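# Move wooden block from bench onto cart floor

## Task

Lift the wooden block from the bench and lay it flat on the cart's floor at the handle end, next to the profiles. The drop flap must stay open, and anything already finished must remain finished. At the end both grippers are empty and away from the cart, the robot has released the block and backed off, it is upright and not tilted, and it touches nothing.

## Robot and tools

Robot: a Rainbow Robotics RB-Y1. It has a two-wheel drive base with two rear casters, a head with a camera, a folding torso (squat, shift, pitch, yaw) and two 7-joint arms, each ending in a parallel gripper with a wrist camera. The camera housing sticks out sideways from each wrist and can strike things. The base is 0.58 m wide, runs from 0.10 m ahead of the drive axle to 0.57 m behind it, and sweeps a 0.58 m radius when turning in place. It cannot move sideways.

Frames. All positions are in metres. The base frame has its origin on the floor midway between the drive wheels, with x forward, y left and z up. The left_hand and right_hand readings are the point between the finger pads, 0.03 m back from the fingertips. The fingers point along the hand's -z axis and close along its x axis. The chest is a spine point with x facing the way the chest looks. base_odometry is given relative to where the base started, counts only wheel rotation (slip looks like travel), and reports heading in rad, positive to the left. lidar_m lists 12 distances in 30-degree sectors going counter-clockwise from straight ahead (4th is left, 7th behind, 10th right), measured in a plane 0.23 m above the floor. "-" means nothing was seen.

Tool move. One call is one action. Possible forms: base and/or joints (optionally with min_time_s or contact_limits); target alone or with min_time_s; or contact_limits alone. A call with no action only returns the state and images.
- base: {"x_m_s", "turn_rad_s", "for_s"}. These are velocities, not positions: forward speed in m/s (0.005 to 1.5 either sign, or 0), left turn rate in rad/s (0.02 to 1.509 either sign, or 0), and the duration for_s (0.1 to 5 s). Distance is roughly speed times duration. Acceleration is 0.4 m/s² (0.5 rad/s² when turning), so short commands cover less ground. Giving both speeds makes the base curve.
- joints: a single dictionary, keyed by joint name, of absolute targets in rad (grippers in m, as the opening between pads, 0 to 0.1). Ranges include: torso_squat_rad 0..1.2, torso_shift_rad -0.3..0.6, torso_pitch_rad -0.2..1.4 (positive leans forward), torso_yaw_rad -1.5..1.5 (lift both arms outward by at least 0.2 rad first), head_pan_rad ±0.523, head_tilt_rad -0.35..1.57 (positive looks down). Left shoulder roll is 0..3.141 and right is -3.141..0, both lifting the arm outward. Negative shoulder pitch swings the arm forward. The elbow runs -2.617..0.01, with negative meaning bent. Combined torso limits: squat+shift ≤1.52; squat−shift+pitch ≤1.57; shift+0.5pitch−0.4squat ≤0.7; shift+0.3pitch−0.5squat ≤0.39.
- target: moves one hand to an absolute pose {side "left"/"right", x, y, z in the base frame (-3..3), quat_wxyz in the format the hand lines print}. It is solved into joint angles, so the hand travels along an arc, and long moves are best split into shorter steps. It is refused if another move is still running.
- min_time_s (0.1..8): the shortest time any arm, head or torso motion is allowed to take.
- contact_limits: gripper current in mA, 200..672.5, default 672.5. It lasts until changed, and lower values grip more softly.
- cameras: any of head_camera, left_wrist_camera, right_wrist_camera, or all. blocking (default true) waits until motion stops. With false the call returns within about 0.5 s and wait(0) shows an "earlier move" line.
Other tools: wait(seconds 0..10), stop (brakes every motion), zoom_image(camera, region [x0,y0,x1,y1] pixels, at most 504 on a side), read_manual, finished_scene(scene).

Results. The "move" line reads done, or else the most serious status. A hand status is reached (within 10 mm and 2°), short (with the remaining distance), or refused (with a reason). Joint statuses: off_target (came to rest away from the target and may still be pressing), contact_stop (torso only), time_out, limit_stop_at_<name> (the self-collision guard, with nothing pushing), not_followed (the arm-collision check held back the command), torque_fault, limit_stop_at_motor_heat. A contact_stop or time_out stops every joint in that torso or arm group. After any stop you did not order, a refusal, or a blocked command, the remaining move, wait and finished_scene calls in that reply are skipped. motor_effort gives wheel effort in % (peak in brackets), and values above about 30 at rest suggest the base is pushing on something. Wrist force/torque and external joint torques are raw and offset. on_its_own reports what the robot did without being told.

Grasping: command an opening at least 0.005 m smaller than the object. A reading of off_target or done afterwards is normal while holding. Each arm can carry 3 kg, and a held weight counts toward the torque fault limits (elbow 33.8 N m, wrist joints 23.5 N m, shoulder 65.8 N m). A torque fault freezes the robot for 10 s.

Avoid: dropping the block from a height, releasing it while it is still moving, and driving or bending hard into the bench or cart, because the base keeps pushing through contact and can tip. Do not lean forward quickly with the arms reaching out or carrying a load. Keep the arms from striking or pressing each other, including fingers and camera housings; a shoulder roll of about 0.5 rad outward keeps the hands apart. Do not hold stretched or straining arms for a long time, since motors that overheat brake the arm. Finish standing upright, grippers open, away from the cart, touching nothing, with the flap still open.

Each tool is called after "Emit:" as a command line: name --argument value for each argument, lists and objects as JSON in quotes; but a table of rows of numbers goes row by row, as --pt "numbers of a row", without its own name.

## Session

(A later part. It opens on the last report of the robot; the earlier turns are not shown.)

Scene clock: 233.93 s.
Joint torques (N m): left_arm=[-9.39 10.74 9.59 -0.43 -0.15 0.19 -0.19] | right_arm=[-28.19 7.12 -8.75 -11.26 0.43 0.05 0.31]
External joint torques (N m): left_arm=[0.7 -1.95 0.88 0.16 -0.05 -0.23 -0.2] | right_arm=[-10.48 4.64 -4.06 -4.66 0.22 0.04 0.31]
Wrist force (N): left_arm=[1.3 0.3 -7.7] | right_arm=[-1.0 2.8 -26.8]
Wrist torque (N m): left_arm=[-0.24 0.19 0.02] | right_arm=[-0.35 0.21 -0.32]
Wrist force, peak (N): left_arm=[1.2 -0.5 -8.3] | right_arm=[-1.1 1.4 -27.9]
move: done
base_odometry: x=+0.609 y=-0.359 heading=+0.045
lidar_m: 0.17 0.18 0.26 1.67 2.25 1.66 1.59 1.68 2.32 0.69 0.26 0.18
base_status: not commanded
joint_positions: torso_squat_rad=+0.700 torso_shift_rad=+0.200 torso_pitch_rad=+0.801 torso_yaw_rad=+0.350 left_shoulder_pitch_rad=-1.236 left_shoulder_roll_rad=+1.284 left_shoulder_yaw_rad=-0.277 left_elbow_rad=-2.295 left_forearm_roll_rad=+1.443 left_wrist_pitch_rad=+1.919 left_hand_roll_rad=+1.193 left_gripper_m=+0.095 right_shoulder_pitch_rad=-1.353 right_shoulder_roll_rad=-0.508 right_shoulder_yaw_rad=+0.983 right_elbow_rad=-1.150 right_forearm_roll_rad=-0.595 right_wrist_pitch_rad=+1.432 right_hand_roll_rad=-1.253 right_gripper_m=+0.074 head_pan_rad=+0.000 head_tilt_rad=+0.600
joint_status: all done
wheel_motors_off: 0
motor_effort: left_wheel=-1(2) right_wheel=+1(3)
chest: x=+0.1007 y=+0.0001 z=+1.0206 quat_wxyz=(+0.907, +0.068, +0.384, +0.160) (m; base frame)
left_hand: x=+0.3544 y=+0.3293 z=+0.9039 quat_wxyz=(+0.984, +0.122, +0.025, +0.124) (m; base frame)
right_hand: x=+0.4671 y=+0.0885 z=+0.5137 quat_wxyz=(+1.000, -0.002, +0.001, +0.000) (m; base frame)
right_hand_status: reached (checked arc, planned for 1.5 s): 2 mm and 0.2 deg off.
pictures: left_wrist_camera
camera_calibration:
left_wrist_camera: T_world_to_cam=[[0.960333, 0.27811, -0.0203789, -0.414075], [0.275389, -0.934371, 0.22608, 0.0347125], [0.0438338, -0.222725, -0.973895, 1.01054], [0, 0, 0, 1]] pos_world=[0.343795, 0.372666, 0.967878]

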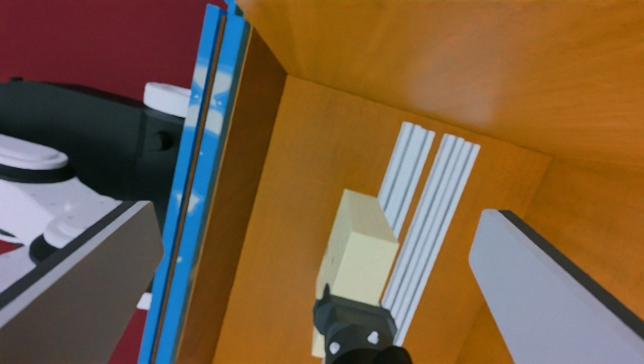

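Emit:
move --target '{"side":"right","x":0.484,"y":0.09,"z":0.515,"quat_wxyz":[1,0,0,0]}' --min_time_s 1.0

Emit:
move --target '{"side":"right","x":0.42,"y":0.09,"z":0.60,"quat_wxyz":[1,0,0,0]}' --min_time_s 1.2 --cameras '["left_wrist_camera"]'

Emit:
move --target '{"side":"right","x":0.39,"y":0.09,"z":0.62,"quat_wxyz":[0.9239,0,0,0.3827]}' --min_time_s 1.2

Emit:
move --target '{"side":"right","x":0.373,"y":0.15,"z":0.60,"quat_wxyz":[0.7071,0,0,0.7071]}' --min_time_s 1.3 --cameras '["left_wrist_camera"]'

Scene clock: 237.20 s.
Joint torques (N m): left_arm=[-9.26 10.96 9.73 -0.32 -0.28 0.27 -0.28] | right_arm=[-29.55 6.62 -9.21 -11.47 0.66 -0.29 0.57]
External joint torques (N m): left_arm=[0.83 -1.73 1.02 0.28 -0.18 -0.15 -0.29] | right_arm=[-11.14 4.33 -4.65 -5.01 0.45 -0.29 0.57]
Wrist force (N): left_arm=[0.6 0.2 -7.6] | right_arm=[-1.2 3.1 -27.1]
Wrist torque (N m): left_arm=[-0.25 0.12 -0.01] | right_arm=[-0.38 0.46 -0.41]
Wrist force, peak (N): left_arm=[1.0 0.2 -8.2] | right_arm=[-2.8 2.8 -28.8]
move: done
base_odometry: x=+0.609 y=-0.359 heading=+0.045
lidar_m: 0.17 0.18 0.26 1.69 2.22 1.65 1.59 1.66 2.30 0.67 0.25 0.19
base_status: not commanded
joint_positions: torso_squat_rad=+0.700 torso_shift_rad=+0.200 torso_pitch_rad=+0.801 torso_yaw_rad=+0.350 left_shoulder_pitch_rad=-1.236 left_shoulder_roll_rad=+1.284 left_shoulder_yaw_rad=-0.277 left_elbow_rad=-2.295 left_forearm_roll_rad=+1.443 left_wrist_pitch_rad=+1.919 left_hand_roll_rad=+1.193 left_gripper_m=+0.095 right_shoulder_pitch_rad=-1.386 right_shoulder_roll_rad=-0.495 right_shoulder_yaw_rad=+0.970 right_elbow_rad=-1.072 right_forearm_roll_rad=-0.612 right_wrist_pitch_rad=+1.407 right_hand_roll_rad=-1.204 right_gripper_m=+0.074 head_pan_rad=+0.000 head_tilt_rad=+0.600
joint_status: all done
wheel_motors_off: 0
motor_effort: left_wheel=-1(1) right_wheel=+1(2)
chest: x=+0.1007 y=+0.0001 z=+1.0206 quat_wxyz=(+0.907, +0.068, +0.384, +0.160) (m; base frame)
left_hand: x=+0.3544 y=+0.3293 z=+0.9039 quat_wxyz=(+0.984, +0.122, +0.025, +0.124) (m; base frame)
right_hand: x=+0.4829 y=+0.0884 z=+0.5135 quat_wxyz=(+1.000, -0.002, +0.001, +0.000) (m; base frame)
right_hand_status: reached (checked arc, planned for 1.0 s): 2 mm and 0.2 deg off.
pictures: none

Scene clock: 238.73 s.
Joint torques (N m): left_arm=[-9.44 10.66 9.47 -0.46 -0.1 0.32 -0.29] | right_arm=[-23.77 5.77 -8.22 -12.28 0.02 -0.08 -0.04]
External joint torques (N m): left_arm=[0.65 -2.03 0.75 0.14 0 -0.1 -0.29] | right_arm=[-7.4 3.17 -2.44 -5.47 -0.17 0.04 -0.04]
Wrist force (N): left_arm=[0.9 0.1 -7.5] | right_arm=[0.5 3.0 -26.5]
Wrist torque (N m): left_arm=[-0.21 0.16 0.04] | right_arm=[-0.32 0.03 -0.06]
Wrist force, peak (N): left_arm=[0.4 -0.4 -8.5] | right_arm=[1.3 0.3 -28.8]
move: done
base_odometry: x=+0.609 y=-0.359 heading=+0.045
lidar_m: 0.17 0.19 0.26 1.67 2.24 1.65 1.59 1.68 2.30 0.68 0.26 0.18
base_status: not commanded
joint_positions: torso_squat_rad=+0.700 torso_shift_rad=+0.200 torso_pitch_rad=+0.801 torso_yaw_rad=+0.350 left_shoulder_pitch_rad=-1.236 left_shoulder_roll_rad=+1.284 left_shoulder_yaw_rad=-0.277 left_elbow_rad=-2.295 left_forearm_roll_rad=+1.443 left_wrist_pitch_rad=+1.919 left_hand_roll_rad=+1.193 left_gripper_m=+0.095 right_shoulder_pitch_rad=-1.346 right_shoulder_roll_rad=-0.587 right_shoulder_yaw_rad=+0.991 right_elbow_rad=-1.620 right_forearm_roll_rad=-0.644 right_wrist_pitch_rad=+1.762 right_hand_roll_rad=-1.485 right_gripper_m=+0.074 head_pan_rad=+0.000 head_tilt_rad=+0.600
joint_status: all done
wheel_motors_off: 0
motor_effort: left_wheel=+0(2) right_wheel=+1(3)
chest: x=+0.1007 y=+0.0001 z=+1.0206 quat_wxyz=(+0.907, +0.068, +0.384, +0.160) (m; base frame)
left_hand: x=+0.3544 y=+0.3293 z=+0.9039 quat_wxyz=(+0.984, +0.122, +0.025, +0.124) (m; base frame)
right_hand: x=+0.4196 y=+0.0891 z=+0.5985 quat_wxyz=(+1.000, -0.003, +0.003, +0.000) (m; base frame)
right_hand_status: reached (checked arc, planned for 1.2 s): 2 mm and 0.5 deg off.
pictures: left_wrist_camera
camera_calibration:
left_wrist_camera: T_world_to_cam=[[0.960333, 0.27811, -0.0203789, -0.414103], [0.275389, -0.934371, 0.22608, 0.034806], [0.0438338, -0.222725, -0.973895, 1.01057], [0, 0, 0, 1]] pos_world=[0.343795, 0.372766, 0.967878]

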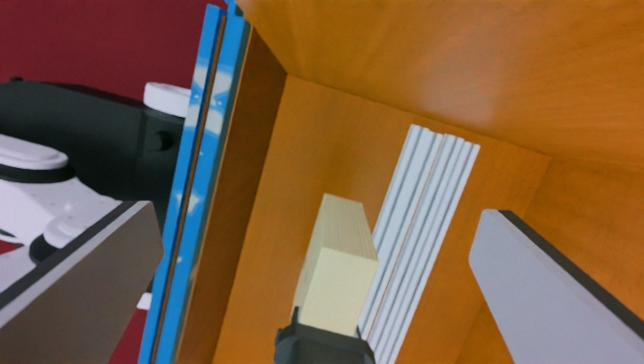

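Scene clock: 240.27 s.
Joint torques (N m): left_arm=[-9.31 10.74 9.76 -0.31 -0.07 0.18 -0.3] | right_arm=[-24.02 4.67 -9.58 -11.28 0.02 0.16 -0.05]
External joint torques (N m): left_arm=[0.78 -1.95 1.04 0.29 0.03 -0.24 -0.3] | right_arm=[-7.93 2.16 -2.8 -5.12 -0.21 0.17 -0.05]
Wrist force (N): left_arm=[1.4 -0.3 -7.8] | right_arm=[0.6 2.7 -27.0]
Wrist torque (N m): left_arm=[-0.15 0.22 0.01] | right_arm=[-0.47 0.08 -0.21]
Wrist force, peak (N): left_arm=[0.9 0.2 -8.2] | right_arm=[0.6 3.2 -28.1]
move: done
base_odometry: x=+0.609 y=-0.359 heading=+0.045
lidar_m: 0.18 0.18 0.26 1.68 2.25 1.65 1.59 1.68 2.31 0.69 0.26 0.19
base_status: not commanded
joint_positions: torso_squat_rad=+0.700 torso_shift_rad=+0.200 torso_pitch_rad=+0.801 torso_yaw_rad=+0.350 left_shoulder_pitch_rad=-1.236 left_shoulder_roll_rad=+1.284 left_shoulder_yaw_rad=-0.277 left_elbow_rad=-2.295 left_forearm_roll_rad=+1.443 left_wrist_pitch_rad=+1.919 left_hand_roll_rad=+1.193 left_gripper_m=+0.095 right_shoulder_pitch_rad=-1.438 right_shoulder_roll_rad=-0.638 right_shoulder_yaw_rad=+1.150 right_elbow_rad=-1.761 right_forearm_roll_rad=-0.765 right_wrist_pitch_rad=+1.769 right_hand_roll_rad=-0.905 right_gripper_m=+0.074 head_pan_rad=+0.000 head_tilt_rad=+0.600
joint_status: all done
wheel_motors_off: 0
motor_effort: left_wheel=-1(2) right_wheel=+0(3)
chest: x=+0.1007 y=+0.0001 z=+1.0206 quat_wxyz=(+0.907, +0.068, +0.384, +0.160) (m; base frame)
left_hand: x=+0.3544 y=+0.3293 z=+0.9038 quat_wxyz=(+0.984, +0.122, +0.025, +0.124) (m; base frame)
right_hand: x=+0.3895 y=+0.0892 z=+0.6190 quat_wxyz=(+0.924, -0.001, +0.001, +0.382) (m; base frame)
right_hand_status: reached (checked arc, planned for 1.2 s): 1 mm and 0.2 deg off.
pictures: none

Scene clock: 241.90 s.
Joint torques (N m): left_arm=[-9.24 10.64 9.7 -0.39 -0.13 0.3 -0.2] | right_arm=[-25.48 9.94 -9.75 -10.09 -0.3 0.33 -0.13]
External joint torques (N m): left_arm=[0.85 -2.05 0.99 0.21 -0.03 -0.12 -0.21] | right_arm=[-8 5.15 -2.66 -4.37 -0.54 0.32 -0.13]
Wrist force (N): left_arm=[1.1 0.2 -7.7] | right_arm=[0.8 1.6 -27.1]
Wrist torque (N m): left_arm=[-0.21 0.16 0.04] | right_arm=[-0.57 0.12 -0.23]
Wrist force, peak (N): left_arm=[0.7 0.2 -8.5] | right_arm=[-0.2 0.3 -28.0]
move: done
base_odometry: x=+0.609 y=-0.359 heading=+0.045
lidar_m: 0.17 0.18 0.25 1.67 2.23 1.63 1.59 1.67 2.30 0.69 0.27 0.19
base_status: not commanded
joint_positions: torso_squat_rad=+0.700 torso_shift_rad=+0.200 torso_pitch_rad=+0.801 torso_yaw_rad=+0.350 left_shoulder_pitch_rad=-1.236 left_shoulder_roll_rad=+1.284 left_shoulder_yaw_rad=-0.277 left_elbow_rad=-2.295 left_forearm_roll_rad=+1.443 left_wrist_pitch_rad=+1.919 left_hand_roll_rad=+1.193 left_gripper_m=+0.095 right_shoulder_pitch_rad=-1.564 right_shoulder_roll_rad=-0.449 right_shoulder_yaw_rad=+1.318 right_elbow_rad=-1.474 right_forearm_roll_rad=-0.819 right_wrist_pitch_rad=+1.617 right_hand_roll_rad=-0.174 right_gripper_m=+0.074 head_pan_rad=+0.000 head_tilt_rad=+0.600
joint_status: all done
wheel_motors_off: 0
motor_effort: left_wheel=-1(2) right_wheel=+1(3)
chest: x=+0.1007 y=+0.0001 z=+1.0206 quat_wxyz=(+0.907, +0.068, +0.384, +0.160) (m; base frame)
left_hand: x=+0.3544 y=+0.3293 z=+0.9038 quat_wxyz=(+0.984, +0.122, +0.025, +0.124) (m; base frame)
right_hand: x=+0.3728 y=+0.1490 z=+0.5991 quat_wxyz=(+0.708, +0.000, +0.001, +0.707) (m; base frame)
right_hand_status: reached (checked arc, planned for 1.3 s): 1 mm and 0.1 deg off.
pictures: left_wrist_camera
camera_calibration:
left_wrist_camera: T_world_to_cam=[[0.960333, 0.27811, -0.0203789, -0.414103], [0.275389, -0.934371, 0.22608, 0.034806], [0.0438338, -0.222725, -0.973895, 1.01057], [0, 0, 0, 1]] pos_world=[0.343795, 0.372766, 0.967878]

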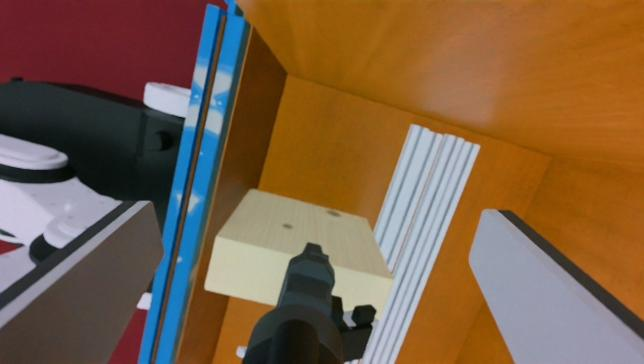

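Emit:
move --target '{"side":"right","x":0.374,"y":0.215,"z":0.515,"quat_wxyz":[0.6964,0.1228,-0.1228,0.6964]}' --min_time_s 1.3 --cameras '["left_wrist_camera"]'

Emit:
move --target '{"side":"right","x":0.374,"y":0.147,"z":0.485,"quat_wxyz":[0.6645,0.2418,-0.2418,0.6645]}' --min_time_s 1.3 --cameras '["left_wrist_camera","head_camera"]'

Scene clock: 246.57 s.
Joint torques (N m): left_arm=[-9.23 10.93 9.62 -0.34 -0.12 0.24 -0.23] | right_arm=[-23.3 13.83 -9.38 -12.99 0.06 -3.04 0]
External joint torques (N m): left_arm=[0.86 -1.76 0.91 0.25 -0.03 -0.18 -0.24] | right_arm=[-6.87 7.83 -3.75 -6.36 -0.19 -2.34 -0.02]
Wrist force (N): left_arm=[0.3 0.2 -7.6] | right_arm=[-8.3 1.9 -23.7]
Wrist torque (N m): left_arm=[-0.23 0.11 0.07] | right_arm=[-0.55 0.68 -0.13]
Wrist force, peak (N): left_arm=[1.1 0.3 -8.4] | right_arm=[-8.2 1.6 -26.4]
move: done
base_odometry: x=+0.609 y=-0.359 heading=+0.045
lidar_m: 0.17 0.18 0.26 1.68 2.24 1.65 1.59 1.66 2.30 0.67 0.27 0.18
base_status: not commanded
joint_positions: torso_squat_rad=+0.700 torso_shift_rad=+0.200 torso_pitch_rad=+0.801 torso_yaw_rad=+0.350 left_shoulder_pitch_rad=-1.236 left_shoulder_roll_rad=+1.284 left_shoulder_yaw_rad=-0.277 left_elbow_rad=-2.295 left_forearm_roll_rad=+1.443 left_wrist_pitch_rad=+1.919 left_hand_roll_rad=+1.193 left_gripper_m=+0.095 right_shoulder_pitch_rad=-1.400 right_shoulder_roll_rad=-0.399 right_shoulder_yaw_rad=+1.321 right_elbow_rad=-1.172 right_forearm_roll_rad=-0.659 right_wrist_pitch_rad=+1.016 right_hand_roll_rad=-0.023 right_gripper_m=+0.074 head_pan_rad=+0.000 head_tilt_rad=+0.600
joint_status: all done
wheel_motors_off: 0
motor_effort: left_wheel=+0(2) right_wheel=+3(3)
chest: x=+0.1007 y=+0.0001 z=+1.0206 quat_wxyz=(+0.907, +0.068, +0.384, +0.160) (m; base frame)
left_hand: x=+0.3544 y=+0.3293 z=+0.9038 quat_wxyz=(+0.984, +0.122, +0.025, +0.124) (m; base frame)
right_hand: x=+0.3741 y=+0.2128 z=+0.5138 quat_wxyz=(+0.697, +0.121, -0.122, +0.696) (m; base frame)
right_hand_status: reached (checked arc, planned for 1.3 s): 2 mm and 0.2 deg off.
pictures: left_wrist_camera
camera_calibration:
left_wrist_camera: T_world_to_cam=[[0.96033, 0.278124, -0.0203141, -0.41417], [0.275382, -0.934339, 0.226221, 0.0346605], [0.0439372, -0.222841, -0.973864, 1.01054], [0, 0, 0, 1]] pos_world=[0.343795, 0.372766, 0.967878]

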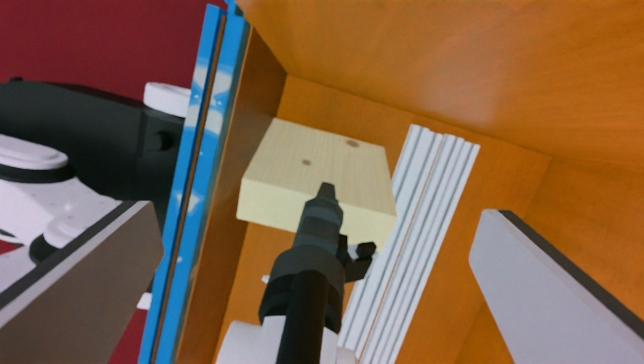

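Scene clock: 248.20 s.
Joint torques (N m): left_arm=[-9.26 10.61 9.83 -0.51 -0.17 0.25 -0.29] | right_arm=[-17.21 4.64 -10.88 -14.64 0.15 -4.73 0.22]
External joint torques (N m): left_arm=[0.84 -2.08 1.11 0.09 -0.07 -0.17 -0.3] | right_arm=[-4.79 3.84 -5.45 -7.6 -0.04 -3.46 0.19]
Wrist force (N): left_arm=[0.5 0.0 -7.1] | right_arm=[-14.5 1.8 -17.2]
Wrist torque (N m): left_arm=[-0.23 0.15 0.02] | right_arm=[-0.33 0.98 -0.19]
Wrist force, peak (N): left_arm=[1.5 0.1 -8.2] | right_arm=[-0.3 14.4 53.6]
move: done
base_odometry: x=+0.609 y=-0.359 heading=+0.045
lidar_m: 0.16 0.19 0.26 1.68 2.24 1.64 1.59 1.67 2.31 0.67 0.26 0.18
base_status: not commanded
joint_positions: torso_squat_rad=+0.700 torso_shift_rad=+0.200 torso_pitch_rad=+0.800 torso_yaw_rad=+0.350 left_shoulder_pitch_rad=-1.236 left_shoulder_roll_rad=+1.284 left_shoulder_yaw_rad=-0.277 left_elbow_rad=-2.295 left_forearm_roll_rad=+1.443 left_wrist_pitch_rad=+1.919 left_hand_roll_rad=+1.193 left_gripper_m=+0.095 right_shoulder_pitch_rad=-1.155 right_shoulder_roll_rad=-0.761 right_shoulder_yaw_rad=+1.301 right_elbow_rad=-1.406 right_forearm_roll_rad=-0.593 right_wrist_pitch_rad=+0.482 right_hand_roll_rad=+0.051 right_gripper_m=+0.074 head_pan_rad=+0.000 head_tilt_rad=+0.600
joint_status: all done
wheel_motors_off: 0
motor_effort: left_wheel=+0(7) right_wheel=+0(6)
chest: x=+0.1005 y=+0.0001 z=+1.0207 quat_wxyz=(+0.907, +0.068, +0.384, +0.160) (m; base frame)
left_hand: x=+0.3543 y=+0.3292 z=+0.9041 quat_wxyz=(+0.984, +0.122, +0.025, +0.124) (m; base frame)
right_hand: x=+0.3737 y=+0.1454 z=+0.4837 quat_wxyz=(+0.665, +0.240, -0.240, +0.665) (m; base frame)
right_hand_status: reached (checked arc, planned for 1.3 s): 2 mm and 0.3 deg off.
pictures: head_camera, left_wrist_camera
camera_calibration:
head_camera: T_world_to_cam=[[0.217224, -0.93831, -0.269049, 0.258218], [-0.958344, -0.152642, -0.241408, 0.576925], [0.185447, 0.310281, -0.932381, 0.962657], [0, 0, 0, 1]] pos_world=[0.318279, 0.0316571, 1.10631]
left_wrist_camera: T_world_to_cam=[[0.960337, 0.278131, -0.0198893, -0.414363], [0.275294, -0.934366, 0.226216, 0.0346221], [0.0443337, -0.222719, -0.973874, 1.01055], [0, 0, 0, 1]] pos_world=[0.343595, 0.372666, 0.968078]

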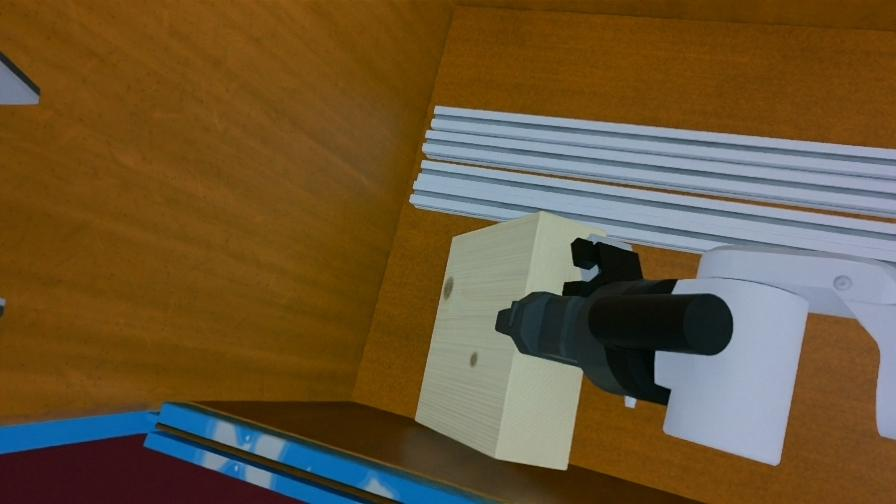

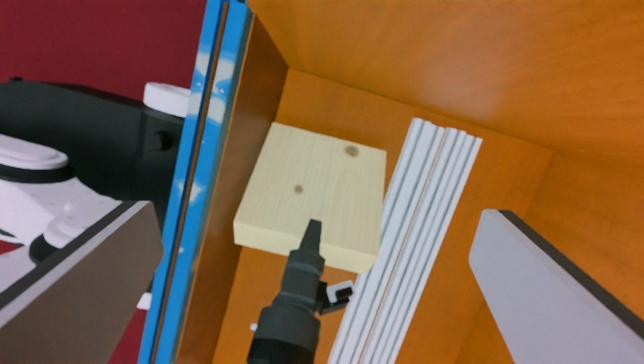

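Emit:
move --target '{"side":"right","x":0.374,"y":0.147,"z":0.60,"quat_wxyz":[0.6645,0.2418,-0.2418,0.6645]}' --min_time_s 1.2

Emit:
move --joints '{"torso_squat_rad":0.9}' --min_time_s 1.5 --cameras '["left_wrist_camera"]'

Scene clock: 251.67 s.
Joint torques (N m): left_arm=[-9.6 10.61 9.74 -0.35 -0.27 0.37 -0.25] | right_arm=[-20.77 6.48 -13 -16.6 0.78 -5.85 -0.14]
External joint torques (N m): left_arm=[0.5 -2.09 1.03 0.25 -0.17 -0.05 -0.25] | right_arm=[-7.89 6.84 -6.07 -9.07 0.42 -4.6 -0.17]
Wrist force (N): left_arm=[0.6 0.1 -7.4] | right_arm=[-16.8 4.0 -21.1]
Wrist torque (N m): left_arm=[-0.21 0.12 0.05] | right_arm=[-0.08 1.26 0.01]
Wrist force, peak (N): left_arm=[0.5 0.5 -8.4] | right_arm=[-19.8 0.3 -21.9]
move: done
base_odometry: x=+0.609 y=-0.359 heading=+0.045
lidar_m: 0.17 0.18 0.27 1.69 2.24 1.65 1.58 1.68 2.31 0.67 0.27 0.18
base_status: not commanded
joint_positions: torso_squat_rad=+0.700 torso_shift_rad=+0.200 torso_pitch_rad=+0.801 torso_yaw_rad=+0.350 left_shoulder_pitch_rad=-1.236 left_shoulder_roll_rad=+1.284 left_shoulder_yaw_rad=-0.277 left_elbow_rad=-2.295 left_forearm_roll_rad=+1.443 left_wrist_pitch_rad=+1.919 left_hand_roll_rad=+1.193 left_gripper_m=+0.095 right_shoulder_pitch_rad=-1.239 right_shoulder_roll_rad=-0.918 right_shoulder_yaw_rad=+1.235 right_elbow_rad=-1.896 right_forearm_roll_rad=-0.570 right_wrist_pitch_rad=+0.836 right_hand_roll_rad=-0.138 right_gripper_m=+0.074 head_pan_rad=+0.000 head_tilt_rad=+0.600
joint_status: all done
wheel_motors_off: 0
motor_effort: left_wheel=-1(2) right_wheel=-1(2)
chest: x=+0.1006 y=+0.0001 z=+1.0207 quat_wxyz=(+0.907, +0.068, +0.384, +0.160) (m; base frame)
left_hand: x=+0.3544 y=+0.3293 z=+0.9039 quat_wxyz=(+0.984, +0.122, +0.025, +0.124) (m; base frame)
right_hand: x=+0.3743 y=+0.1456 z=+0.5971 quat_wxyz=(+0.665, +0.242, -0.240, +0.665) (m; base frame)
right_hand_status: reached (checked arc, planned for 1.2 s): 3 mm and 0.2 deg off.
pictures: none

Scene clock: 262.63 s.
Joint torques (N m): left_arm=[9.3 -32.73 5.19 -0.07 -0.21 0.25 -0.07] | right_arm=[-21.47 6.44 -13.31 -16.45 0.78 -5.98 -0.17]
External joint torques (N m): left_arm=[19.4 -45.53 -3.56 0.26 -0.05 -0.18 -0.07] | right_arm=[-8.42 6.72 -6.3 -8.97 0.41 -4.71 -0.21]
External joint torques when the fault began: left_arm=[20.02 -62.66 -5.02 0.06 -0.05 -0.24 -0.25]
Wrist force (N): left_arm=[0.7 -0.3 -8.1] | right_arm=[-17.6 2.7 -19.9]
Wrist torque (N m): left_arm=[-0.22 0.16 0.05] | right_arm=[-0.29 1.33 -0.02]
Wrist force, peak (N): left_arm=[0.2 -0.8 -8.7] | right_arm=[-26.6 4.4 -25.5]
move: torque_fault
TORQUE FAULT: left_shoulder_roll_rad reached its load limit. The robot stopped for 10 seconds, dropped its targets and accepts commands again. Before the stop ended, the hold on left_shoulder_roll_rad was turned back by 0.1 degrees, the way its load pushed it. The stop added 9.4 s to the call.
base_odometry: x=+0.610 y=-0.359 heading=+0.044
lidar_m: 0.17 0.18 0.26 1.67 2.24 1.65 1.59 1.68 2.31 0.68 0.27 0.17
base_status: not commanded
joint_positions: torso_squat_rad=+0.854 torso_shift_rad=+0.198 torso_pitch_rad=+0.793 torso_yaw_rad=+0.355 left_shoulder_pitch_rad=-1.243 left_shoulder_roll_rad=+1.305 left_shoulder_yaw_rad=-0.275 left_elbow_rad=-2.295 left_forearm_roll_rad=+1.443 left_wrist_pitch_rad=+1.919 left_hand_roll_rad=+1.193 left_gripper_m=+0.095 right_shoulder_pitch_rad=-1.239 right_shoulder_roll_rad=-0.918 right_shoulder_yaw_rad=+1.235 right_elbow_rad=-1.896 right_forearm_roll_rad=-0.570 right_wrist_pitch_rad=+0.836 right_hand_roll_rad=-0.138 right_gripper_m=+0.074 head_pan_rad=+0.000 head_tilt_rad=+0.600
joint_status: torso_squat_rad torque_fault (moved +0.154 of +0.200)
wheel_motors_off: 0
on_its_own: torso_squat_rad is held at +0.854, not at your +0.900, since a torque_fault
motor_effort: left_wheel=-23(44) right_wheel=+9(24)
chest: x=+0.0827 y=-0.0016 z=+0.9483 quat_wxyz=(+0.908, +0.070, +0.380, +0.163) (m; base frame)
left_hand: x=+0.3389 y=+0.3339 z=+0.8412 quat_wxyz=(+0.983, +0.133, +0.014, +0.129) (m; base frame)
right_hand: x=+0.3593 y=+0.1472 z=+0.5279 quat_wxyz=(+0.663, +0.242, -0.244, +0.665) (m; base frame)
pictures: left_wrist_camera
camera_calibration:
left_wrist_camera: T_world_to_cam=[[0.958922, 0.28361, 0.0058307, -0.425198], [0.276279, -0.938401, 0.207541, 0.0741187], [0.0643321, -0.197404, -0.978209, 0.939409], [0, 0, 0, 1]] pos_world=[0.32682, 0.375587, 0.906035]

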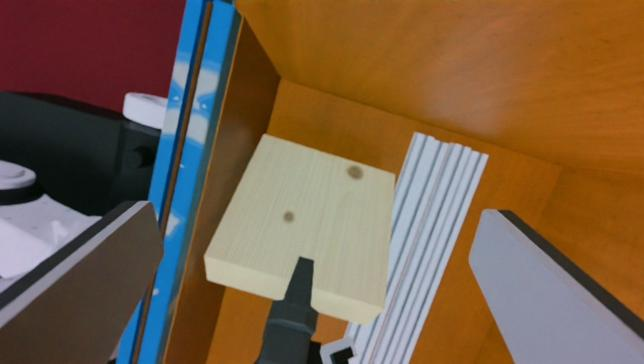

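Emit:
move --joints '{"torso_squat_rad":0.7,"torso_shift_rad":0.2,"torso_pitch_rad":0.8}' --min_time_s 1.2

Emit:
move --joints '{"left_shoulder_pitch_rad":-1.9,"left_shoulder_roll_rad":1.3}' --min_time_s 1.2 --cameras '["head_camera","left_wrist_camera"]'

Scene clock: 265.43 s.
Joint torques (N m): left_arm=[-8.62 10.05 8.89 -0.34 -0.17 0.24 -0.16] | right_arm=[-21.06 6.38 -13.3 -16.7 0.64 -5.94 -0.16]
External joint torques (N m): left_arm=[1.45 -2.71 0.16 0.16 -0.05 -0.2 -0.16] | right_arm=[-8.16 6.68 -6.37 -9.19 0.28 -4.68 -0.19]
Wrist force (N): left_arm=[0.3 -0.4 -8.2] | right_arm=[-17.1 2.3 -21.1]
Wrist torque (N m): left_arm=[-0.16 0.11 0.05] | right_arm=[-0.39 1.36 -0.01]
Wrist force, peak (N): left_arm=[0.5 -0.1 -8.7] | right_arm=[-18.4 2.8 -22.2]
move: done
base_odometry: x=+0.609 y=-0.359 heading=+0.045
lidar_m: 0.17 0.19 0.27 1.68 2.24 1.64 1.59 1.68 2.32 0.67 0.26 0.18
base_status: not commanded
joint_positions: torso_squat_rad=+0.700 torso_shift_rad=+0.200 torso_pitch_rad=+0.801 torso_yaw_rad=+0.353 left_shoulder_pitch_rad=-1.238 left_shoulder_roll_rad=+1.294 left_shoulder_yaw_rad=-0.276 left_elbow_rad=-2.295 left_forearm_roll_rad=+1.443 left_wrist_pitch_rad=+1.919 left_hand_roll_rad=+1.193 left_gripper_m=+0.095 right_shoulder_pitch_rad=-1.239 right_shoulder_roll_rad=-0.918 right_shoulder_yaw_rad=+1.235 right_elbow_rad=-1.896 right_forearm_roll_rad=-0.570 right_wrist_pitch_rad=+0.836 right_hand_roll_rad=-0.138 right_gripper_m=+0.074 head_pan_rad=+0.000 head_tilt_rad=+0.600
joint_status: all done
wheel_motors_off: 0
motor_effort: left_wheel=-5(23) right_wheel=+6(12)
chest: x=+0.1006 y=+0.0001 z=+1.0206 quat_wxyz=(+0.907, +0.068, +0.384, +0.162) (m; base frame)
left_hand: x=+0.3545 y=+0.3328 z=+0.9071 quat_wxyz=(+0.983, +0.127, +0.022, +0.127) (m; base frame)
right_hand: x=+0.3739 y=+0.1473 z=+0.5974 quat_wxyz=(+0.664, +0.243, -0.240, +0.665) (m; base frame)
pictures: none

Scene clock: 266.93 s.
Joint torques (N m): left_arm=[-10.8 8.19 8.59 3.38 -1.11 -0.32 -0.09] | right_arm=[-21 6.85 -13.47 -16.76 0.76 -5.85 -0.13]
External joint torques (N m): left_arm=[1.36 -1.27 0.46 0.17 -0.09 -0.17 -0.06] | right_arm=[-8.09 7.15 -6.53 -9.24 0.4 -4.59 -0.16]
Wrist force (N): left_arm=[-2.9 0.8 -6.6] | right_arm=[-17.6 2.5 -20.6]
Wrist torque (N m): left_arm=[-0.32 -0.08 0.08] | right_arm=[-0.32 1.28 -0.02]
Wrist force, peak (N): left_arm=[-0.2 -0.4 -8.7] | right_arm=[-17.9 2.1 -21.0]
move: done
base_odometry: x=+0.609 y=-0.359 heading=+0.045
lidar_m: 0.16 0.19 0.25 1.69 2.24 1.64 1.59 1.67 2.32 0.67 0.26 0.19
base_status: not commanded
joint_positions: torso_squat_rad=+0.700 torso_shift_rad=+0.200 torso_pitch_rad=+0.801 torso_yaw_rad=+0.353 left_shoulder_pitch_rad=-1.900 left_shoulder_roll_rad=+1.300 left_shoulder_yaw_rad=-0.276 left_elbow_rad=-2.295 left_forearm_roll_rad=+1.443 left_wrist_pitch_rad=+1.919 left_hand_roll_rad=+1.193 left_gripper_m=+0.095 right_shoulder_pitch_rad=-1.239 right_shoulder_roll_rad=-0.918 right_shoulder_yaw_rad=+1.235 right_elbow_rad=-1.896 right_forearm_roll_rad=-0.570 right_wrist_pitch_rad=+0.836 right_hand_roll_rad=-0.138 right_gripper_m=+0.074 head_pan_rad=+0.000 head_tilt_rad=+0.600
joint_status: all done
wheel_motors_off: 0
motor_effort: left_wheel=-7(7) right_wheel=+5(7)
chest: x=+0.1006 y=+0.0001 z=+1.0206 quat_wxyz=(+0.907, +0.068, +0.384, +0.162) (m; base frame)
left_hand: x=+0.4598 y=+0.2350 z=+1.0900 quat_wxyz=(+0.956, +0.083, -0.281, +0.008) (m; base frame)
right_hand: x=+0.3739 y=+0.1473 z=+0.5974 quat_wxyz=(+0.664, +0.243, -0.240, +0.665) (m; base frame)
pictures: head_camera, left_wrist_camera
camera_calibration:
head_camera: T_world_to_cam=[[0.219401, -0.937139, -0.271355, 0.260353], [-0.958073, -0.154417, -0.241353, 0.576972], [0.18428, 0.312931, -0.931727, 0.961982], [0, 0, 0, 1]] pos_world=[0.318385, 0.0320467, 1.10621]
left_wrist_camera: T_world_to_cam=[[0.844883, -0.00408277, 0.534935, -0.9711], [-0.167943, -0.951439, 0.25799, 0.0486119], [0.507904, -0.30781, -0.804541, 0.788226], [0, 0, 0, 1]] pos_world=[0.428286, 0.284911, 1.14109]

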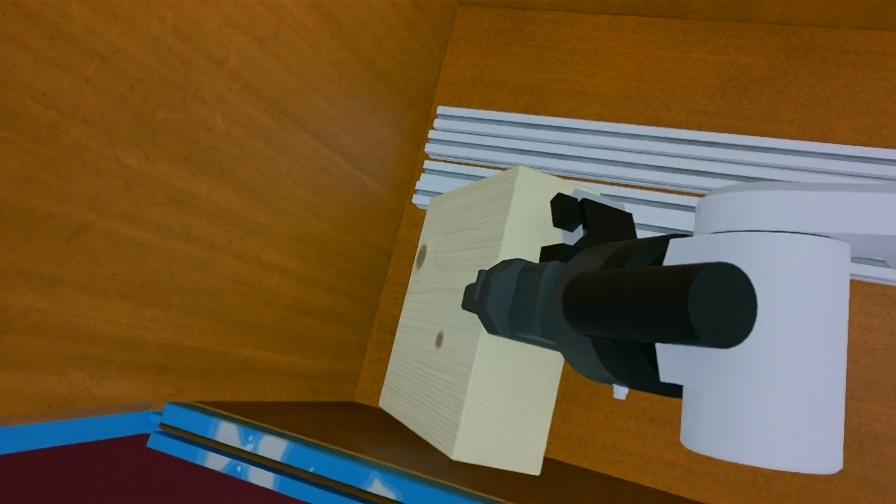

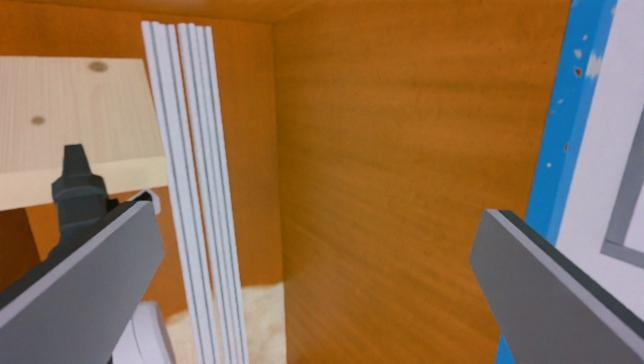

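Emit:
move --joints '{"torso_squat_rad":0.88}' --min_time_s 1.6

Emit:
move --target '{"side":"right","x":0.376,"y":0.10,"z":0.45,"quat_wxyz":[0.6124,0.3536,-0.3536,0.6124]}' --min_time_s 1.6 --cameras '["head_camera","left_wrist_camera"]'

Scene clock: 271.67 s.
Joint torques (N m): left_arm=[-11 8.05 8.55 3.41 -1.07 -0.29 -0.11] | right_arm=[-21.14 6.51 -13.07 -16.74 0.76 -5.86 -0.22]
External joint torques (N m): left_arm=[1.16 -1.41 0.42 0.2 -0.05 -0.14 -0.09] | right_arm=[-8.24 6.81 -6.14 -9.23 0.4 -4.6 -0.25]
Wrist force (N): left_arm=[-2.7 0.7 -6.4] | right_arm=[-16.9 2.0 -20.6]
Wrist torque (N m): left_arm=[-0.29 0.02 0.01] | right_arm=[-0.26 1.41 -0.02]
Wrist force, peak (N): left_arm=[-2.7 0.8 -7.9] | right_arm=[-17.9 2.6 -21.1]
move: done
base_odometry: x=+0.609 y=-0.359 heading=+0.045
lidar_m: 0.18 0.18 0.27 1.67 2.23 1.65 1.58 1.68 2.31 0.69 0.26 0.18
base_status: not commanded
joint_positions: torso_squat_rad=+0.880 torso_shift_rad=+0.200 torso_pitch_rad=+0.801 torso_yaw_rad=+0.353 left_shoulder_pitch_rad=-1.900 left_shoulder_roll_rad=+1.300 left_shoulder_yaw_rad=-0.276 left_elbow_rad=-2.295 left_forearm_roll_rad=+1.443 left_wrist_pitch_rad=+1.919 left_hand_roll_rad=+1.193 left_gripper_m=+0.095 right_shoulder_pitch_rad=-1.239 right_shoulder_roll_rad=-0.918 right_shoulder_yaw_rad=+1.235 right_elbow_rad=-1.896 right_forearm_roll_rad=-0.570 right_wrist_pitch_rad=+0.836 right_hand_roll_rad=-0.138 right_gripper_m=+0.074 head_pan_rad=+0.000 head_tilt_rad=+0.600
joint_status: all done
wheel_motors_off: 0
motor_effort: left_wheel=-5(6) right_wheel=+7(8)
chest: x=+0.0828 y=+0.0001 z=+0.9331 quat_wxyz=(+0.907, +0.068, +0.384, +0.162) (m; base frame)
left_hand: x=+0.4420 y=+0.2349 z=+1.0025 quat_wxyz=(+0.956, +0.083, -0.281, +0.008) (m; base frame)
right_hand: x=+0.3561 y=+0.1473 z=+0.5099 quat_wxyz=(+0.664, +0.243, -0.240, +0.665) (m; base frame)
pictures: none

Scene clock: 273.60 s.
Joint torques (N m): left_arm=[-10.89 8.02 8.9 3.4 -1.1 -0.34 -0.08] | right_arm=[-18.53 1.73 -11.43 -15.77 -0.26 -8.08 0.02]
External joint torques (N m): left_arm=[1.27 -1.44 0.77 0.19 -0.08 -0.19 -0.05] | right_arm=[-7.36 5.64 -5.38 -9.68 -0.46 -6.4 -0.03]
Wrist force (N): left_arm=[-2.6 0.4 -6.4] | right_arm=[-22.8 1.7 -13.7]
Wrist torque (N m): left_arm=[-0.23 -0.03 0.07] | right_arm=[-0.30 1.79 -0.11]
Wrist force, peak (N): left_arm=[-3.5 0.4 -7.6] | right_arm=[-3.9 -5.7 37.8]
move: done
base_odometry: x=+0.609 y=-0.359 heading=+0.045
lidar_m: 0.18 0.18 0.25 1.67 2.25 1.63 1.59 1.68 2.32 0.68 0.27 0.18
base_status: not commanded
joint_positions: torso_squat_rad=+0.880 torso_shift_rad=+0.200 torso_pitch_rad=+0.801 torso_yaw_rad=+0.353 left_shoulder_pitch_rad=-1.900 left_shoulder_roll_rad=+1.300 left_shoulder_yaw_rad=-0.276 left_elbow_rad=-2.295 left_forearm_roll_rad=+1.443 left_wrist_pitch_rad=+1.919 left_hand_roll_rad=+1.193 left_gripper_m=+0.095 right_shoulder_pitch_rad=-1.174 right_shoulder_roll_rad=-1.062 right_shoulder_yaw_rad=+1.449 right_elbow_rad=-1.539 right_forearm_roll_rad=-0.601 right_wrist_pitch_rad=-0.067 right_hand_roll_rad=-0.034 right_gripper_m=+0.074 head_pan_rad=+0.000 head_tilt_rad=+0.600
joint_status: all done
wheel_motors_off: 0
motor_effort: left_wheel=-7(13) right_wheel=+8(11)
chest: x=+0.0828 y=+0.0001 z=+0.9331 quat_wxyz=(+0.907, +0.068, +0.384, +0.162) (m; base frame)
left_hand: x=+0.4419 y=+0.2349 z=+1.0025 quat_wxyz=(+0.956, +0.083, -0.281, +0.008) (m; base frame)
right_hand: x=+0.3758 y=+0.0978 z=+0.4478 quat_wxyz=(+0.614, +0.351, -0.352, +0.613) (m; base frame)
right_hand_status: reached (checked arc, planned for 1.6 s): 3 mm and 0.4 deg off.
pictures: head_camera, left_wrist_camera
camera_calibration:
head_camera: T_world_to_cam=[[0.219467, -0.937141, -0.271296, 0.240341], [-0.95802, -0.154429, -0.241554, 0.538973], [0.184475, 0.31292, -0.931692, 0.883673], [0, 0, 0, 1]] pos_world=[0.300585, 0.0319467, 1.01871]
left_wrist_camera: T_world_to_cam=[[0.844799, -0.00411888, 0.535068, -0.909319], [-0.168018, -0.951436, 0.257953, 0.0682228], [0.50802, -0.30782, -0.804464, 0.726875], [0, 0, 0, 1]] pos_world=[0.410387, 0.284911, 1.05369]

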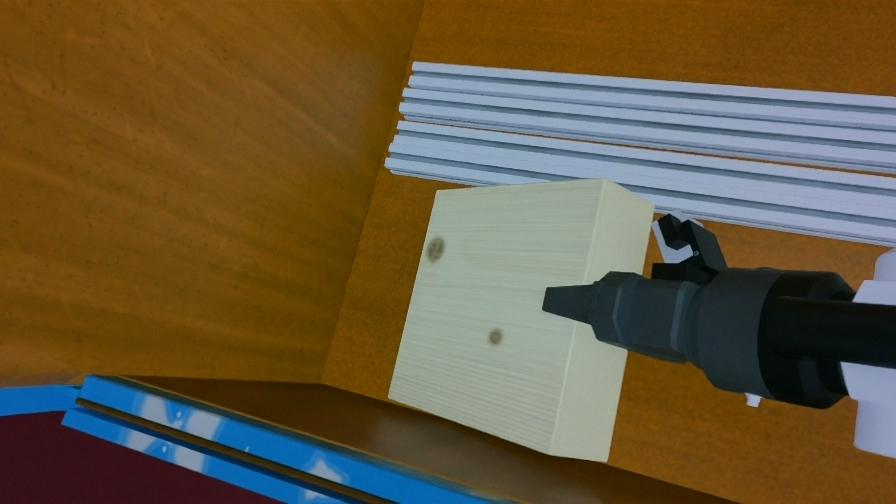

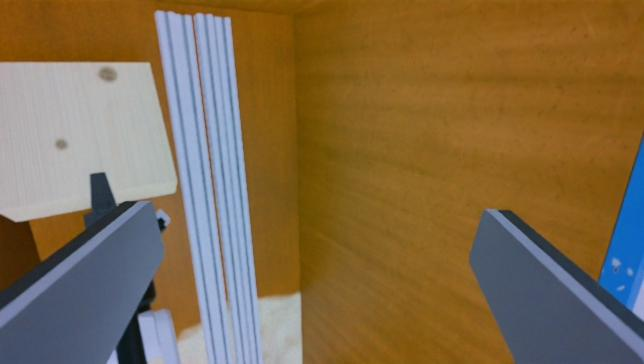

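Emit:
move --target '{"side":"right","x":0.382,"y":0.10,"z":0.51,"quat_wxyz":[0.6124,0.3536,-0.3536,0.6124]}' --min_time_s 1.0

Emit:
move --joints '{"torso_squat_rad":0.96}' --min_time_s 1.0

Emit:
move --target '{"side":"right","x":0.380,"y":0.07,"z":0.41,"quat_wxyz":[0.5792,0.4056,-0.4056,0.5792]}' --min_time_s 1.5 --cameras '["head_camera"]'

Scene clock: 279.60 s.
Joint torques (N m): left_arm=[-11.31 8.02 8.88 3.43 -1.1 -0.35 -0.15] | right_arm=[-19.71 0.34 -14.01 -16.43 -0.3 -7.93 -0.26]
External joint torques (N m): left_arm=[0.85 -1.44 0.75 0.22 -0.07 -0.2 -0.12] | right_arm=[-8.43 5.08 -7.08 -9.57 -0.53 -6.21 -0.3]
Wrist force (N): left_arm=[-2.9 0.6 -6.6] | right_arm=[-22.8 2.8 -13.4]
Wrist torque (N m): left_arm=[-0.34 -0.03 0.05] | right_arm=[-0.24 1.83 0.05]
Wrist force, peak (N): left_arm=[-3.3 0.6 -7.8] | right_arm=[-25.9 -0.1 -13.2]
move: done
base_odometry: x=+0.609 y=-0.359 heading=+0.045
lidar_m: 0.17 0.19 0.25 1.67 2.24 1.65 1.59 1.67 2.31 0.68 0.26 0.18
base_status: not commanded
joint_positions: torso_squat_rad=+0.880 torso_shift_rad=+0.200 torso_pitch_rad=+0.801 torso_yaw_rad=+0.353 left_shoulder_pitch_rad=-1.900 left_shoulder_roll_rad=+1.300 left_shoulder_yaw_rad=-0.276 left_elbow_rad=-2.295 left_forearm_roll_rad=+1.443 left_wrist_pitch_rad=+1.919 left_hand_roll_rad=+1.193 left_gripper_m=+0.095 right_shoulder_pitch_rad=-1.202 right_shoulder_roll_rad=-1.188 right_shoulder_yaw_rad=+1.377 right_elbow_rad=-1.802 right_forearm_roll_rad=-0.623 right_wrist_pitch_rad=+0.095 right_hand_roll_rad=-0.059 right_gripper_m=+0.074 head_pan_rad=+0.000 head_tilt_rad=+0.600
joint_status: all done
wheel_motors_off: 0
motor_effort: left_wheel=-7(8) right_wheel=+6(8)
chest: x=+0.0828 y=+0.0001 z=+0.9331 quat_wxyz=(+0.907, +0.068, +0.384, +0.162) (m; base frame)
left_hand: x=+0.4419 y=+0.2349 z=+1.0025 quat_wxyz=(+0.956, +0.083, -0.281, +0.008) (m; base frame)
right_hand: x=+0.3817 y=+0.0981 z=+0.5075 quat_wxyz=(+0.612, +0.355, -0.350, +0.614) (m; base frame)
right_hand_status: reached (checked arc, planned for 1.0 s): 3 mm and 0.5 deg off.
pictures: none

Scene clock: 280.93 s.
Joint torques (N m): left_arm=[-10.95 8.13 8.71 3.42 -1.21 -0.24 -0.21] | right_arm=[-19.74 -0.12 -13.46 -16.22 -0.27 -8.24 -0.35]
External joint torques (N m): left_arm=[1.21 -1.33 0.58 0.22 -0.18 -0.09 -0.18] | right_arm=[-8.46 4.62 -6.53 -9.6 -0.5 -6.55 -0.39]
Wrist force (N): left_arm=[-2.7 0.3 -6.7] | right_arm=[-23.2 2.1 -14.0]
Wrist torque (N m): left_arm=[-0.25 0.02 0.05] | right_arm=[-0.31 1.85 0.06]
Wrist force, peak (N): left_arm=[-3.0 0.5 -7.5] | right_arm=[-24.6 3.0 -14.3]
move: done
base_odometry: x=+0.609 y=-0.359 heading=+0.045
lidar_m: 0.17 0.19 0.26 1.68 2.24 1.65 1.58 1.68 2.32 0.68 0.25 0.18
base_status: not commanded
joint_positions: torso_squat_rad=+0.960 torso_shift_rad=+0.200 torso_pitch_rad=+0.801 torso_yaw_rad=+0.353 left_shoulder_pitch_rad=-1.900 left_shoulder_roll_rad=+1.300 left_shoulder_yaw_rad=-0.276 left_elbow_rad=-2.295 left_forearm_roll_rad=+1.443 left_wrist_pitch_rad=+1.919 left_hand_roll_rad=+1.193 left_gripper_m=+0.095 right_shoulder_pitch_rad=-1.202 right_shoulder_roll_rad=-1.188 right_shoulder_yaw_rad=+1.377 right_elbow_rad=-1.802 right_forearm_roll_rad=-0.623 right_wrist_pitch_rad=+0.095 right_hand_roll_rad=-0.059 right_gripper_m=+0.074 head_pan_rad=+0.000 head_tilt_rad=+0.600
joint_status: all done
wheel_motors_off: 0
motor_effort: left_wheel=-6(7) right_wheel=+7(7)
chest: x=+0.0740 y=+0.0001 z=+0.8894 quat_wxyz=(+0.907, +0.068, +0.384, +0.162) (m; base frame)
left_hand: x=+0.4331 y=+0.2349 z=+0.9588 quat_wxyz=(+0.956, +0.083, -0.281, +0.008) (m; base frame)
right_hand: x=+0.3729 y=+0.0981 z=+0.4638 quat_wxyz=(+0.612, +0.355, -0.350, +0.614) (m; base frame)
pictures: none

Scene clock: 282.77 s.
Joint torques (N m): left_arm=[-11.15 8.15 8.92 3.43 -1.15 -0.34 -0.15] | right_arm=[-17.93 -0.02 -11.04 -13.59 -0.38 -8.7 -0.2]
External joint torques (N m): left_arm=[1.01 -1.31 0.78 0.22 -0.12 -0.19 -0.12] | right_arm=[-7.27 5.44 -5.48 -8.75 -0.45 -6.9 -0.24]
Wrist force (N): left_arm=[-3.2 0.7 -6.9] | right_arm=[-25.7 2.6 -9.4]
Wrist torque (N m): left_arm=[-0.29 -0.08 0.06] | right_arm=[-0.30 1.96 0.05]
Wrist force, peak (N): left_arm=[-2.8 1.2 -7.6] | right_arm=[-26.5 0.9 -11.5]
move: done
base_odometry: x=+0.609 y=-0.359 heading=+0.045
lidar_m: 0.17 0.18 0.26 1.67 2.24 1.66 1.59 1.68 2.31 0.68 0.25 0.19
base_status: not commanded
joint_positions: torso_squat_rad=+0.960 torso_shift_rad=+0.200 torso_pitch_rad=+0.801 torso_yaw_rad=+0.353 left_shoulder_pitch_rad=-1.900 left_shoulder_roll_rad=+1.300 left_shoulder_yaw_rad=-0.276 left_elbow_rad=-2.295 left_forearm_roll_rad=+1.443 left_wrist_pitch_rad=+1.919 left_hand_roll_rad=+1.193 left_gripper_m=+0.095 right_shoulder_pitch_rad=-1.167 right_shoulder_roll_rad=-1.099 right_shoulder_yaw_rad=+1.521 right_elbow_rad=-1.387 right_forearm_roll_rad=-0.531 right_wrist_pitch_rad=-0.436 right_hand_roll_rad=-0.115 right_gripper_m=+0.074 head_pan_rad=+0.000 head_tilt_rad=+0.600
joint_status: all done
wheel_motors_off: 0
motor_effort: left_wheel=-5(7) right_wheel=+5(8)
chest: x=+0.0740 y=+0.0001 z=+0.8894 quat_wxyz=(+0.907, +0.068, +0.384, +0.162) (m; base frame)
left_hand: x=+0.4331 y=+0.2350 z=+0.9588 quat_wxyz=(+0.956, +0.083, -0.281, +0.008) (m; base frame)
right_hand: x=+0.3796 y=+0.0677 z=+0.4083 quat_wxyz=(+0.583, +0.400, -0.404, +0.581) (m; base frame)
right_hand_status: reached (checked arc, planned for 1.5 s): 3 mm and 0.8 deg off.
pictures: head_camera
camera_calibration:
head_camera: T_world_to_cam=[[0.219401, -0.937139, -0.271355, 0.230493], [-0.958073, -0.154417, -0.241353, 0.519806], [0.18428, 0.312931, -0.931727, 0.844673], [0, 0, 0, 1]] pos_world=[0.291785, 0.0319467, 0.975007]

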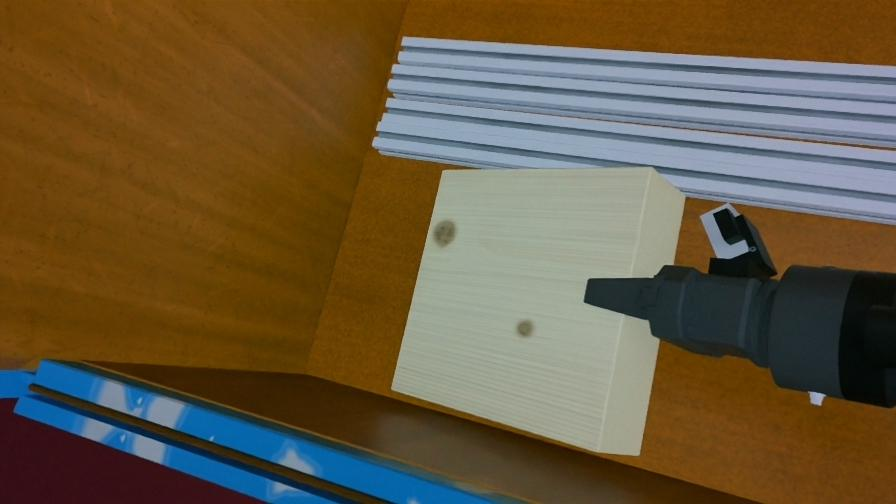

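Emit:
move --target '{"side":"right","x":0.380,"y":0.062,"z":0.388,"quat_wxyz":[0.5495,0.4450,-0.4450,0.5495]}' --min_time_s 1.2

Emit:
move --target '{"side":"right","x":0.380,"y":0.058,"z":0.374,"quat_wxyz":[0.5495,0.4450,-0.4450,0.5495]}' --min_time_s 1.0 --cameras '["head_camera","right_wrist_camera","left_wrist_camera"]'

Scene clock: 287.07 s.
Joint torques (N m): left_arm=[-10.95 8.23 8.94 3.46 -1.09 -0.35 -0.2] | right_arm=[-18.14 0.4 -9.14 -11.25 -1.4 -9.22 -0.25]
External joint torques (N m): left_arm=[1.21 -1.23 0.81 0.25 -0.07 -0.2 -0.17] | right_arm=[-7.64 5.24 -4.84 -7.85 -1.23 -7.37 -0.3]
Wrist force (N): left_arm=[-2.3 0.2 -7.0] | right_arm=[-26.5 2.5 -6.0]
Wrist torque (N m): left_arm=[-0.22 0.02 0.08] | right_arm=[-0.21 2.06 0.14]
Wrist force, peak (N): left_arm=[-3.2 0.7 -7.6] | right_arm=[-29.9 -0.2 -4.6]
move: done
base_odometry: x=+0.609 y=-0.359 heading=+0.045
lidar_m: 0.17 0.19 0.26 1.67 2.26 1.65 1.59 1.67 2.30 0.67 0.27 0.18
base_status: not commanded
joint_positions: torso_squat_rad=+0.960 torso_shift_rad=+0.200 torso_pitch_rad=+0.801 torso_yaw_rad=+0.353 left_shoulder_pitch_rad=-1.900 left_shoulder_roll_rad=+1.300 left_shoulder_yaw_rad=-0.276 left_elbow_rad=-2.295 left_forearm_roll_rad=+1.443 left_wrist_pitch_rad=+1.919 left_hand_roll_rad=+1.193 left_gripper_m=+0.095 right_shoulder_pitch_rad=-1.132 right_shoulder_roll_rad=-0.940 right_shoulder_yaw_rad=+1.559 right_elbow_rad=-1.005 right_forearm_roll_rad=-0.481 right_wrist_pitch_rad=-0.808 right_hand_roll_rad=-0.178 right_gripper_m=+0.074 head_pan_rad=+0.000 head_tilt_rad=+0.600
joint_status: all done
wheel_motors_off: 0
motor_effort: left_wheel=-4(8) right_wheel=+6(7)
chest: x=+0.0740 y=+0.0001 z=+0.8894 quat_wxyz=(+0.907, +0.068, +0.384, +0.162) (m; base frame)
left_hand: x=+0.4331 y=+0.2349 z=+0.9588 quat_wxyz=(+0.956, +0.083, -0.281, +0.008) (m; base frame)
right_hand: x=+0.3795 y=+0.0602 z=+0.3864 quat_wxyz=(+0.552, +0.443, -0.443, +0.551) (m; base frame)
right_hand_status: reached (checked arc, planned for 1.2 s): 2 mm and 0.5 deg off.
pictures: none

Scene clock: 288.40 s.
Joint torques (N m): left_arm=[-11.07 8.05 8.81 3.41 -1.12 -0.3 -0.12] | right_arm=[-12.08 0.98 -3.89 -6.87 0.17 -5.51 0.07]
External joint torques (N m): left_arm=[1.09 -1.41 0.68 0.2 -0.1 -0.15 -0.09] | right_arm=[-1.56 5.47 -0.05 -4.02 0.36 -3.65 0.02]
Wrist force (N): left_arm=[-2.5 0.3 -6.3] | right_arm=[-19.1 -0.1 -3.7]
Wrist torque (N m): left_arm=[-0.25 0.03 0.06] | right_arm=[-0.93 0.30 0.18]
Wrist force, peak (N): left_arm=[-3.8 1.1 -6.9] | right_arm=[-27.5 1.4 -6.0]
move: done
base_odometry: x=+0.609 y=-0.359 heading=+0.045
lidar_m: 0.17 0.18 0.26 1.69 2.24 1.65 1.59 1.68 2.31 0.67 0.25 0.18
base_status: not commanded
joint_positions: torso_squat_rad=+0.960 torso_shift_rad=+0.200 torso_pitch_rad=+0.800 torso_yaw_rad=+0.353 left_shoulder_pitch_rad=-1.900 left_shoulder_roll_rad=+1.300 left_shoulder_yaw_rad=-0.276 left_elbow_rad=-2.295 left_forearm_roll_rad=+1.443 left_wrist_pitch_rad=+1.919 left_hand_roll_rad=+1.193 left_gripper_m=+0.095 right_shoulder_pitch_rad=-1.125 right_shoulder_roll_rad=-0.878 right_shoulder_yaw_rad=+1.571 right_elbow_rad=-0.867 right_forearm_roll_rad=-0.469 right_wrist_pitch_rad=-0.887 right_hand_roll_rad=-0.204 right_gripper_m=+0.074 head_pan_rad=+0.000 head_tilt_rad=+0.600
joint_status: all done
wheel_motors_off: 0
motor_effort: left_wheel=-6(6) right_wheel=+5(7)
chest: x=+0.0739 y=+0.0001 z=+0.8895 quat_wxyz=(+0.907, +0.068, +0.384, +0.162) (m; base frame)
left_hand: x=+0.4330 y=+0.2349 z=+0.9590 quat_wxyz=(+0.956, +0.083, -0.281, +0.008) (m; base frame)
right_hand: x=+0.3805 y=+0.0569 z=+0.3735 quat_wxyz=(+0.551, +0.443, -0.445, +0.550) (m; base frame)
right_hand_status: reached (checked arc, planned for 1.0 s): 1 mm and 0.3 deg off.
pictures: head_camera, left_wrist_camera, right_wrist_camera
camera_calibration:
head_camera: T_world_to_cam=[[0.219509, -0.937106, -0.271383, 0.230559], [-0.95799, -0.154409, -0.241687, 0.519939], [0.184582, 0.313035, -0.931632, 0.844618], [0, 0, 0, 1]] pos_world=[0.291585, 0.0319465, 0.975105]
left_wrist_camera: T_world_to_cam=[[0.84472, -0.00412593, 0.535193, -0.878564], [-0.168018, -0.951462, 0.257857, 0.0779846], [0.508151, -0.307739, -0.804412, 0.696163], [0, 0, 0, 1]] pos_world=[0.401487, 0.284811, 1.01009]
right_wrist_camera: T_world_to_cam=[[0.029805, -0.186047, -0.982089, 0.364866], [-0.862149, -0.501946, 0.0689236, 0.357989], [-0.505778, 0.844652, -0.175361, 0.282111], [0, 0, 0, 1]] pos_world=[0.440451, 0.00928793, 0.383127]

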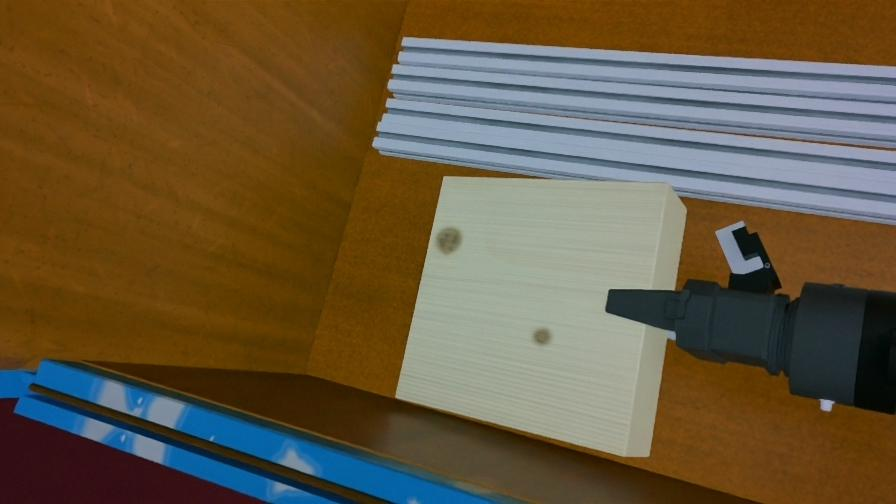

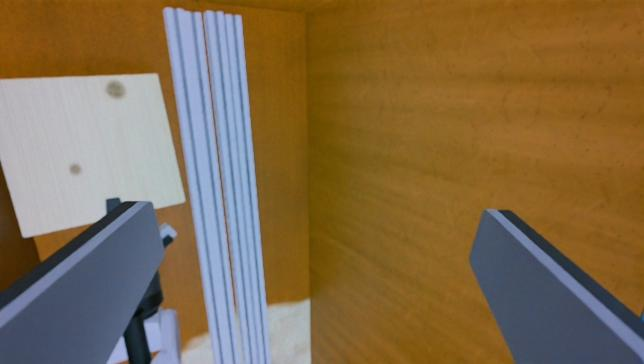

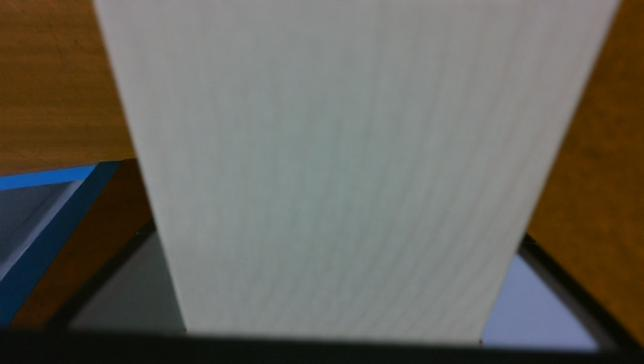

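Emit:
move --target '{"side":"right","x":0.380,"y":0.053,"z":0.361,"quat_wxyz":[0.5337,0.4639,-0.4639,0.5337]}' --min_time_s 1.0

Scene clock: 290.90 s.
Joint torques (N m): left_arm=[-11.02 8.27 8.83 3.46 -1.15 -0.38 -0.24] | right_arm=[-14.02 -0.04 -3.47 -4.75 -1.68 -6.51 -0.39]
External joint torques (N m): left_arm=[1.14 -1.19 0.69 0.25 -0.12 -0.22 -0.22] | right_arm=[-3.63 3.1 -1.09 -3.62 -1.27 -4.66 -0.45]
Wrist force (N): left_arm=[-2.9 0.7 -6.4] | right_arm=[-21.4 1.9 -2.5]
Wrist torque (N m): left_arm=[-0.26 -0.04 0.04] | right_arm=[-0.42 0.79 0.70]
Wrist force, peak (N): left_arm=[-2.9 -0.2 -7.8] | right_arm=[-30.8 1.6 -2.0]
move: done
base_odometry: x=+0.609 y=-0.359 heading=+0.045
lidar_m: 0.17 0.19 0.26 1.68 2.24 1.65 1.58 1.67 2.32 0.67 0.24 0.18
base_status: not commanded
joint_positions: torso_squat_rad=+0.960 torso_shift_rad=+0.200 torso_pitch_rad=+0.800 torso_yaw_rad=+0.353 left_shoulder_pitch_rad=-1.900 left_shoulder_roll_rad=+1.300 left_shoulder_yaw_rad=-0.276 left_elbow_rad=-2.295 left_forearm_roll_rad=+1.443 left_wrist_pitch_rad=+1.919 left_hand_roll_rad=+1.193 left_gripper_m=+0.095 right_shoulder_pitch_rad=-1.101 right_shoulder_roll_rad=-0.685 right_shoulder_yaw_rad=+1.583 right_elbow_rad=-0.454 right_forearm_roll_rad=-0.451 right_wrist_pitch_rad=-1.156 right_hand_roll_rad=-0.277 right_gripper_m=+0.074 head_pan_rad=+0.000 head_tilt_rad=+0.600
joint_status: all done
wheel_motors_off: 0
motor_effort: left_wheel=-5(8) right_wheel=+3(7)
chest: x=+0.0738 y=+0.0001 z=+0.8895 quat_wxyz=(+0.907, +0.068, +0.383, +0.162) (m; base frame)
left_hand: x=+0.4329 y=+0.2349 z=+0.9590 quat_wxyz=(+0.956, +0.083, -0.281, +0.008) (m; base frame)
right_hand: x=+0.3796 y=+0.0522 z=+0.3610 quat_wxyz=(+0.537, +0.459, -0.462, +0.536) (m; base frame)
right_hand_status: reached (checked arc, planned for 1.0 s): 1 mm and 0.8 deg off.
pictures: none


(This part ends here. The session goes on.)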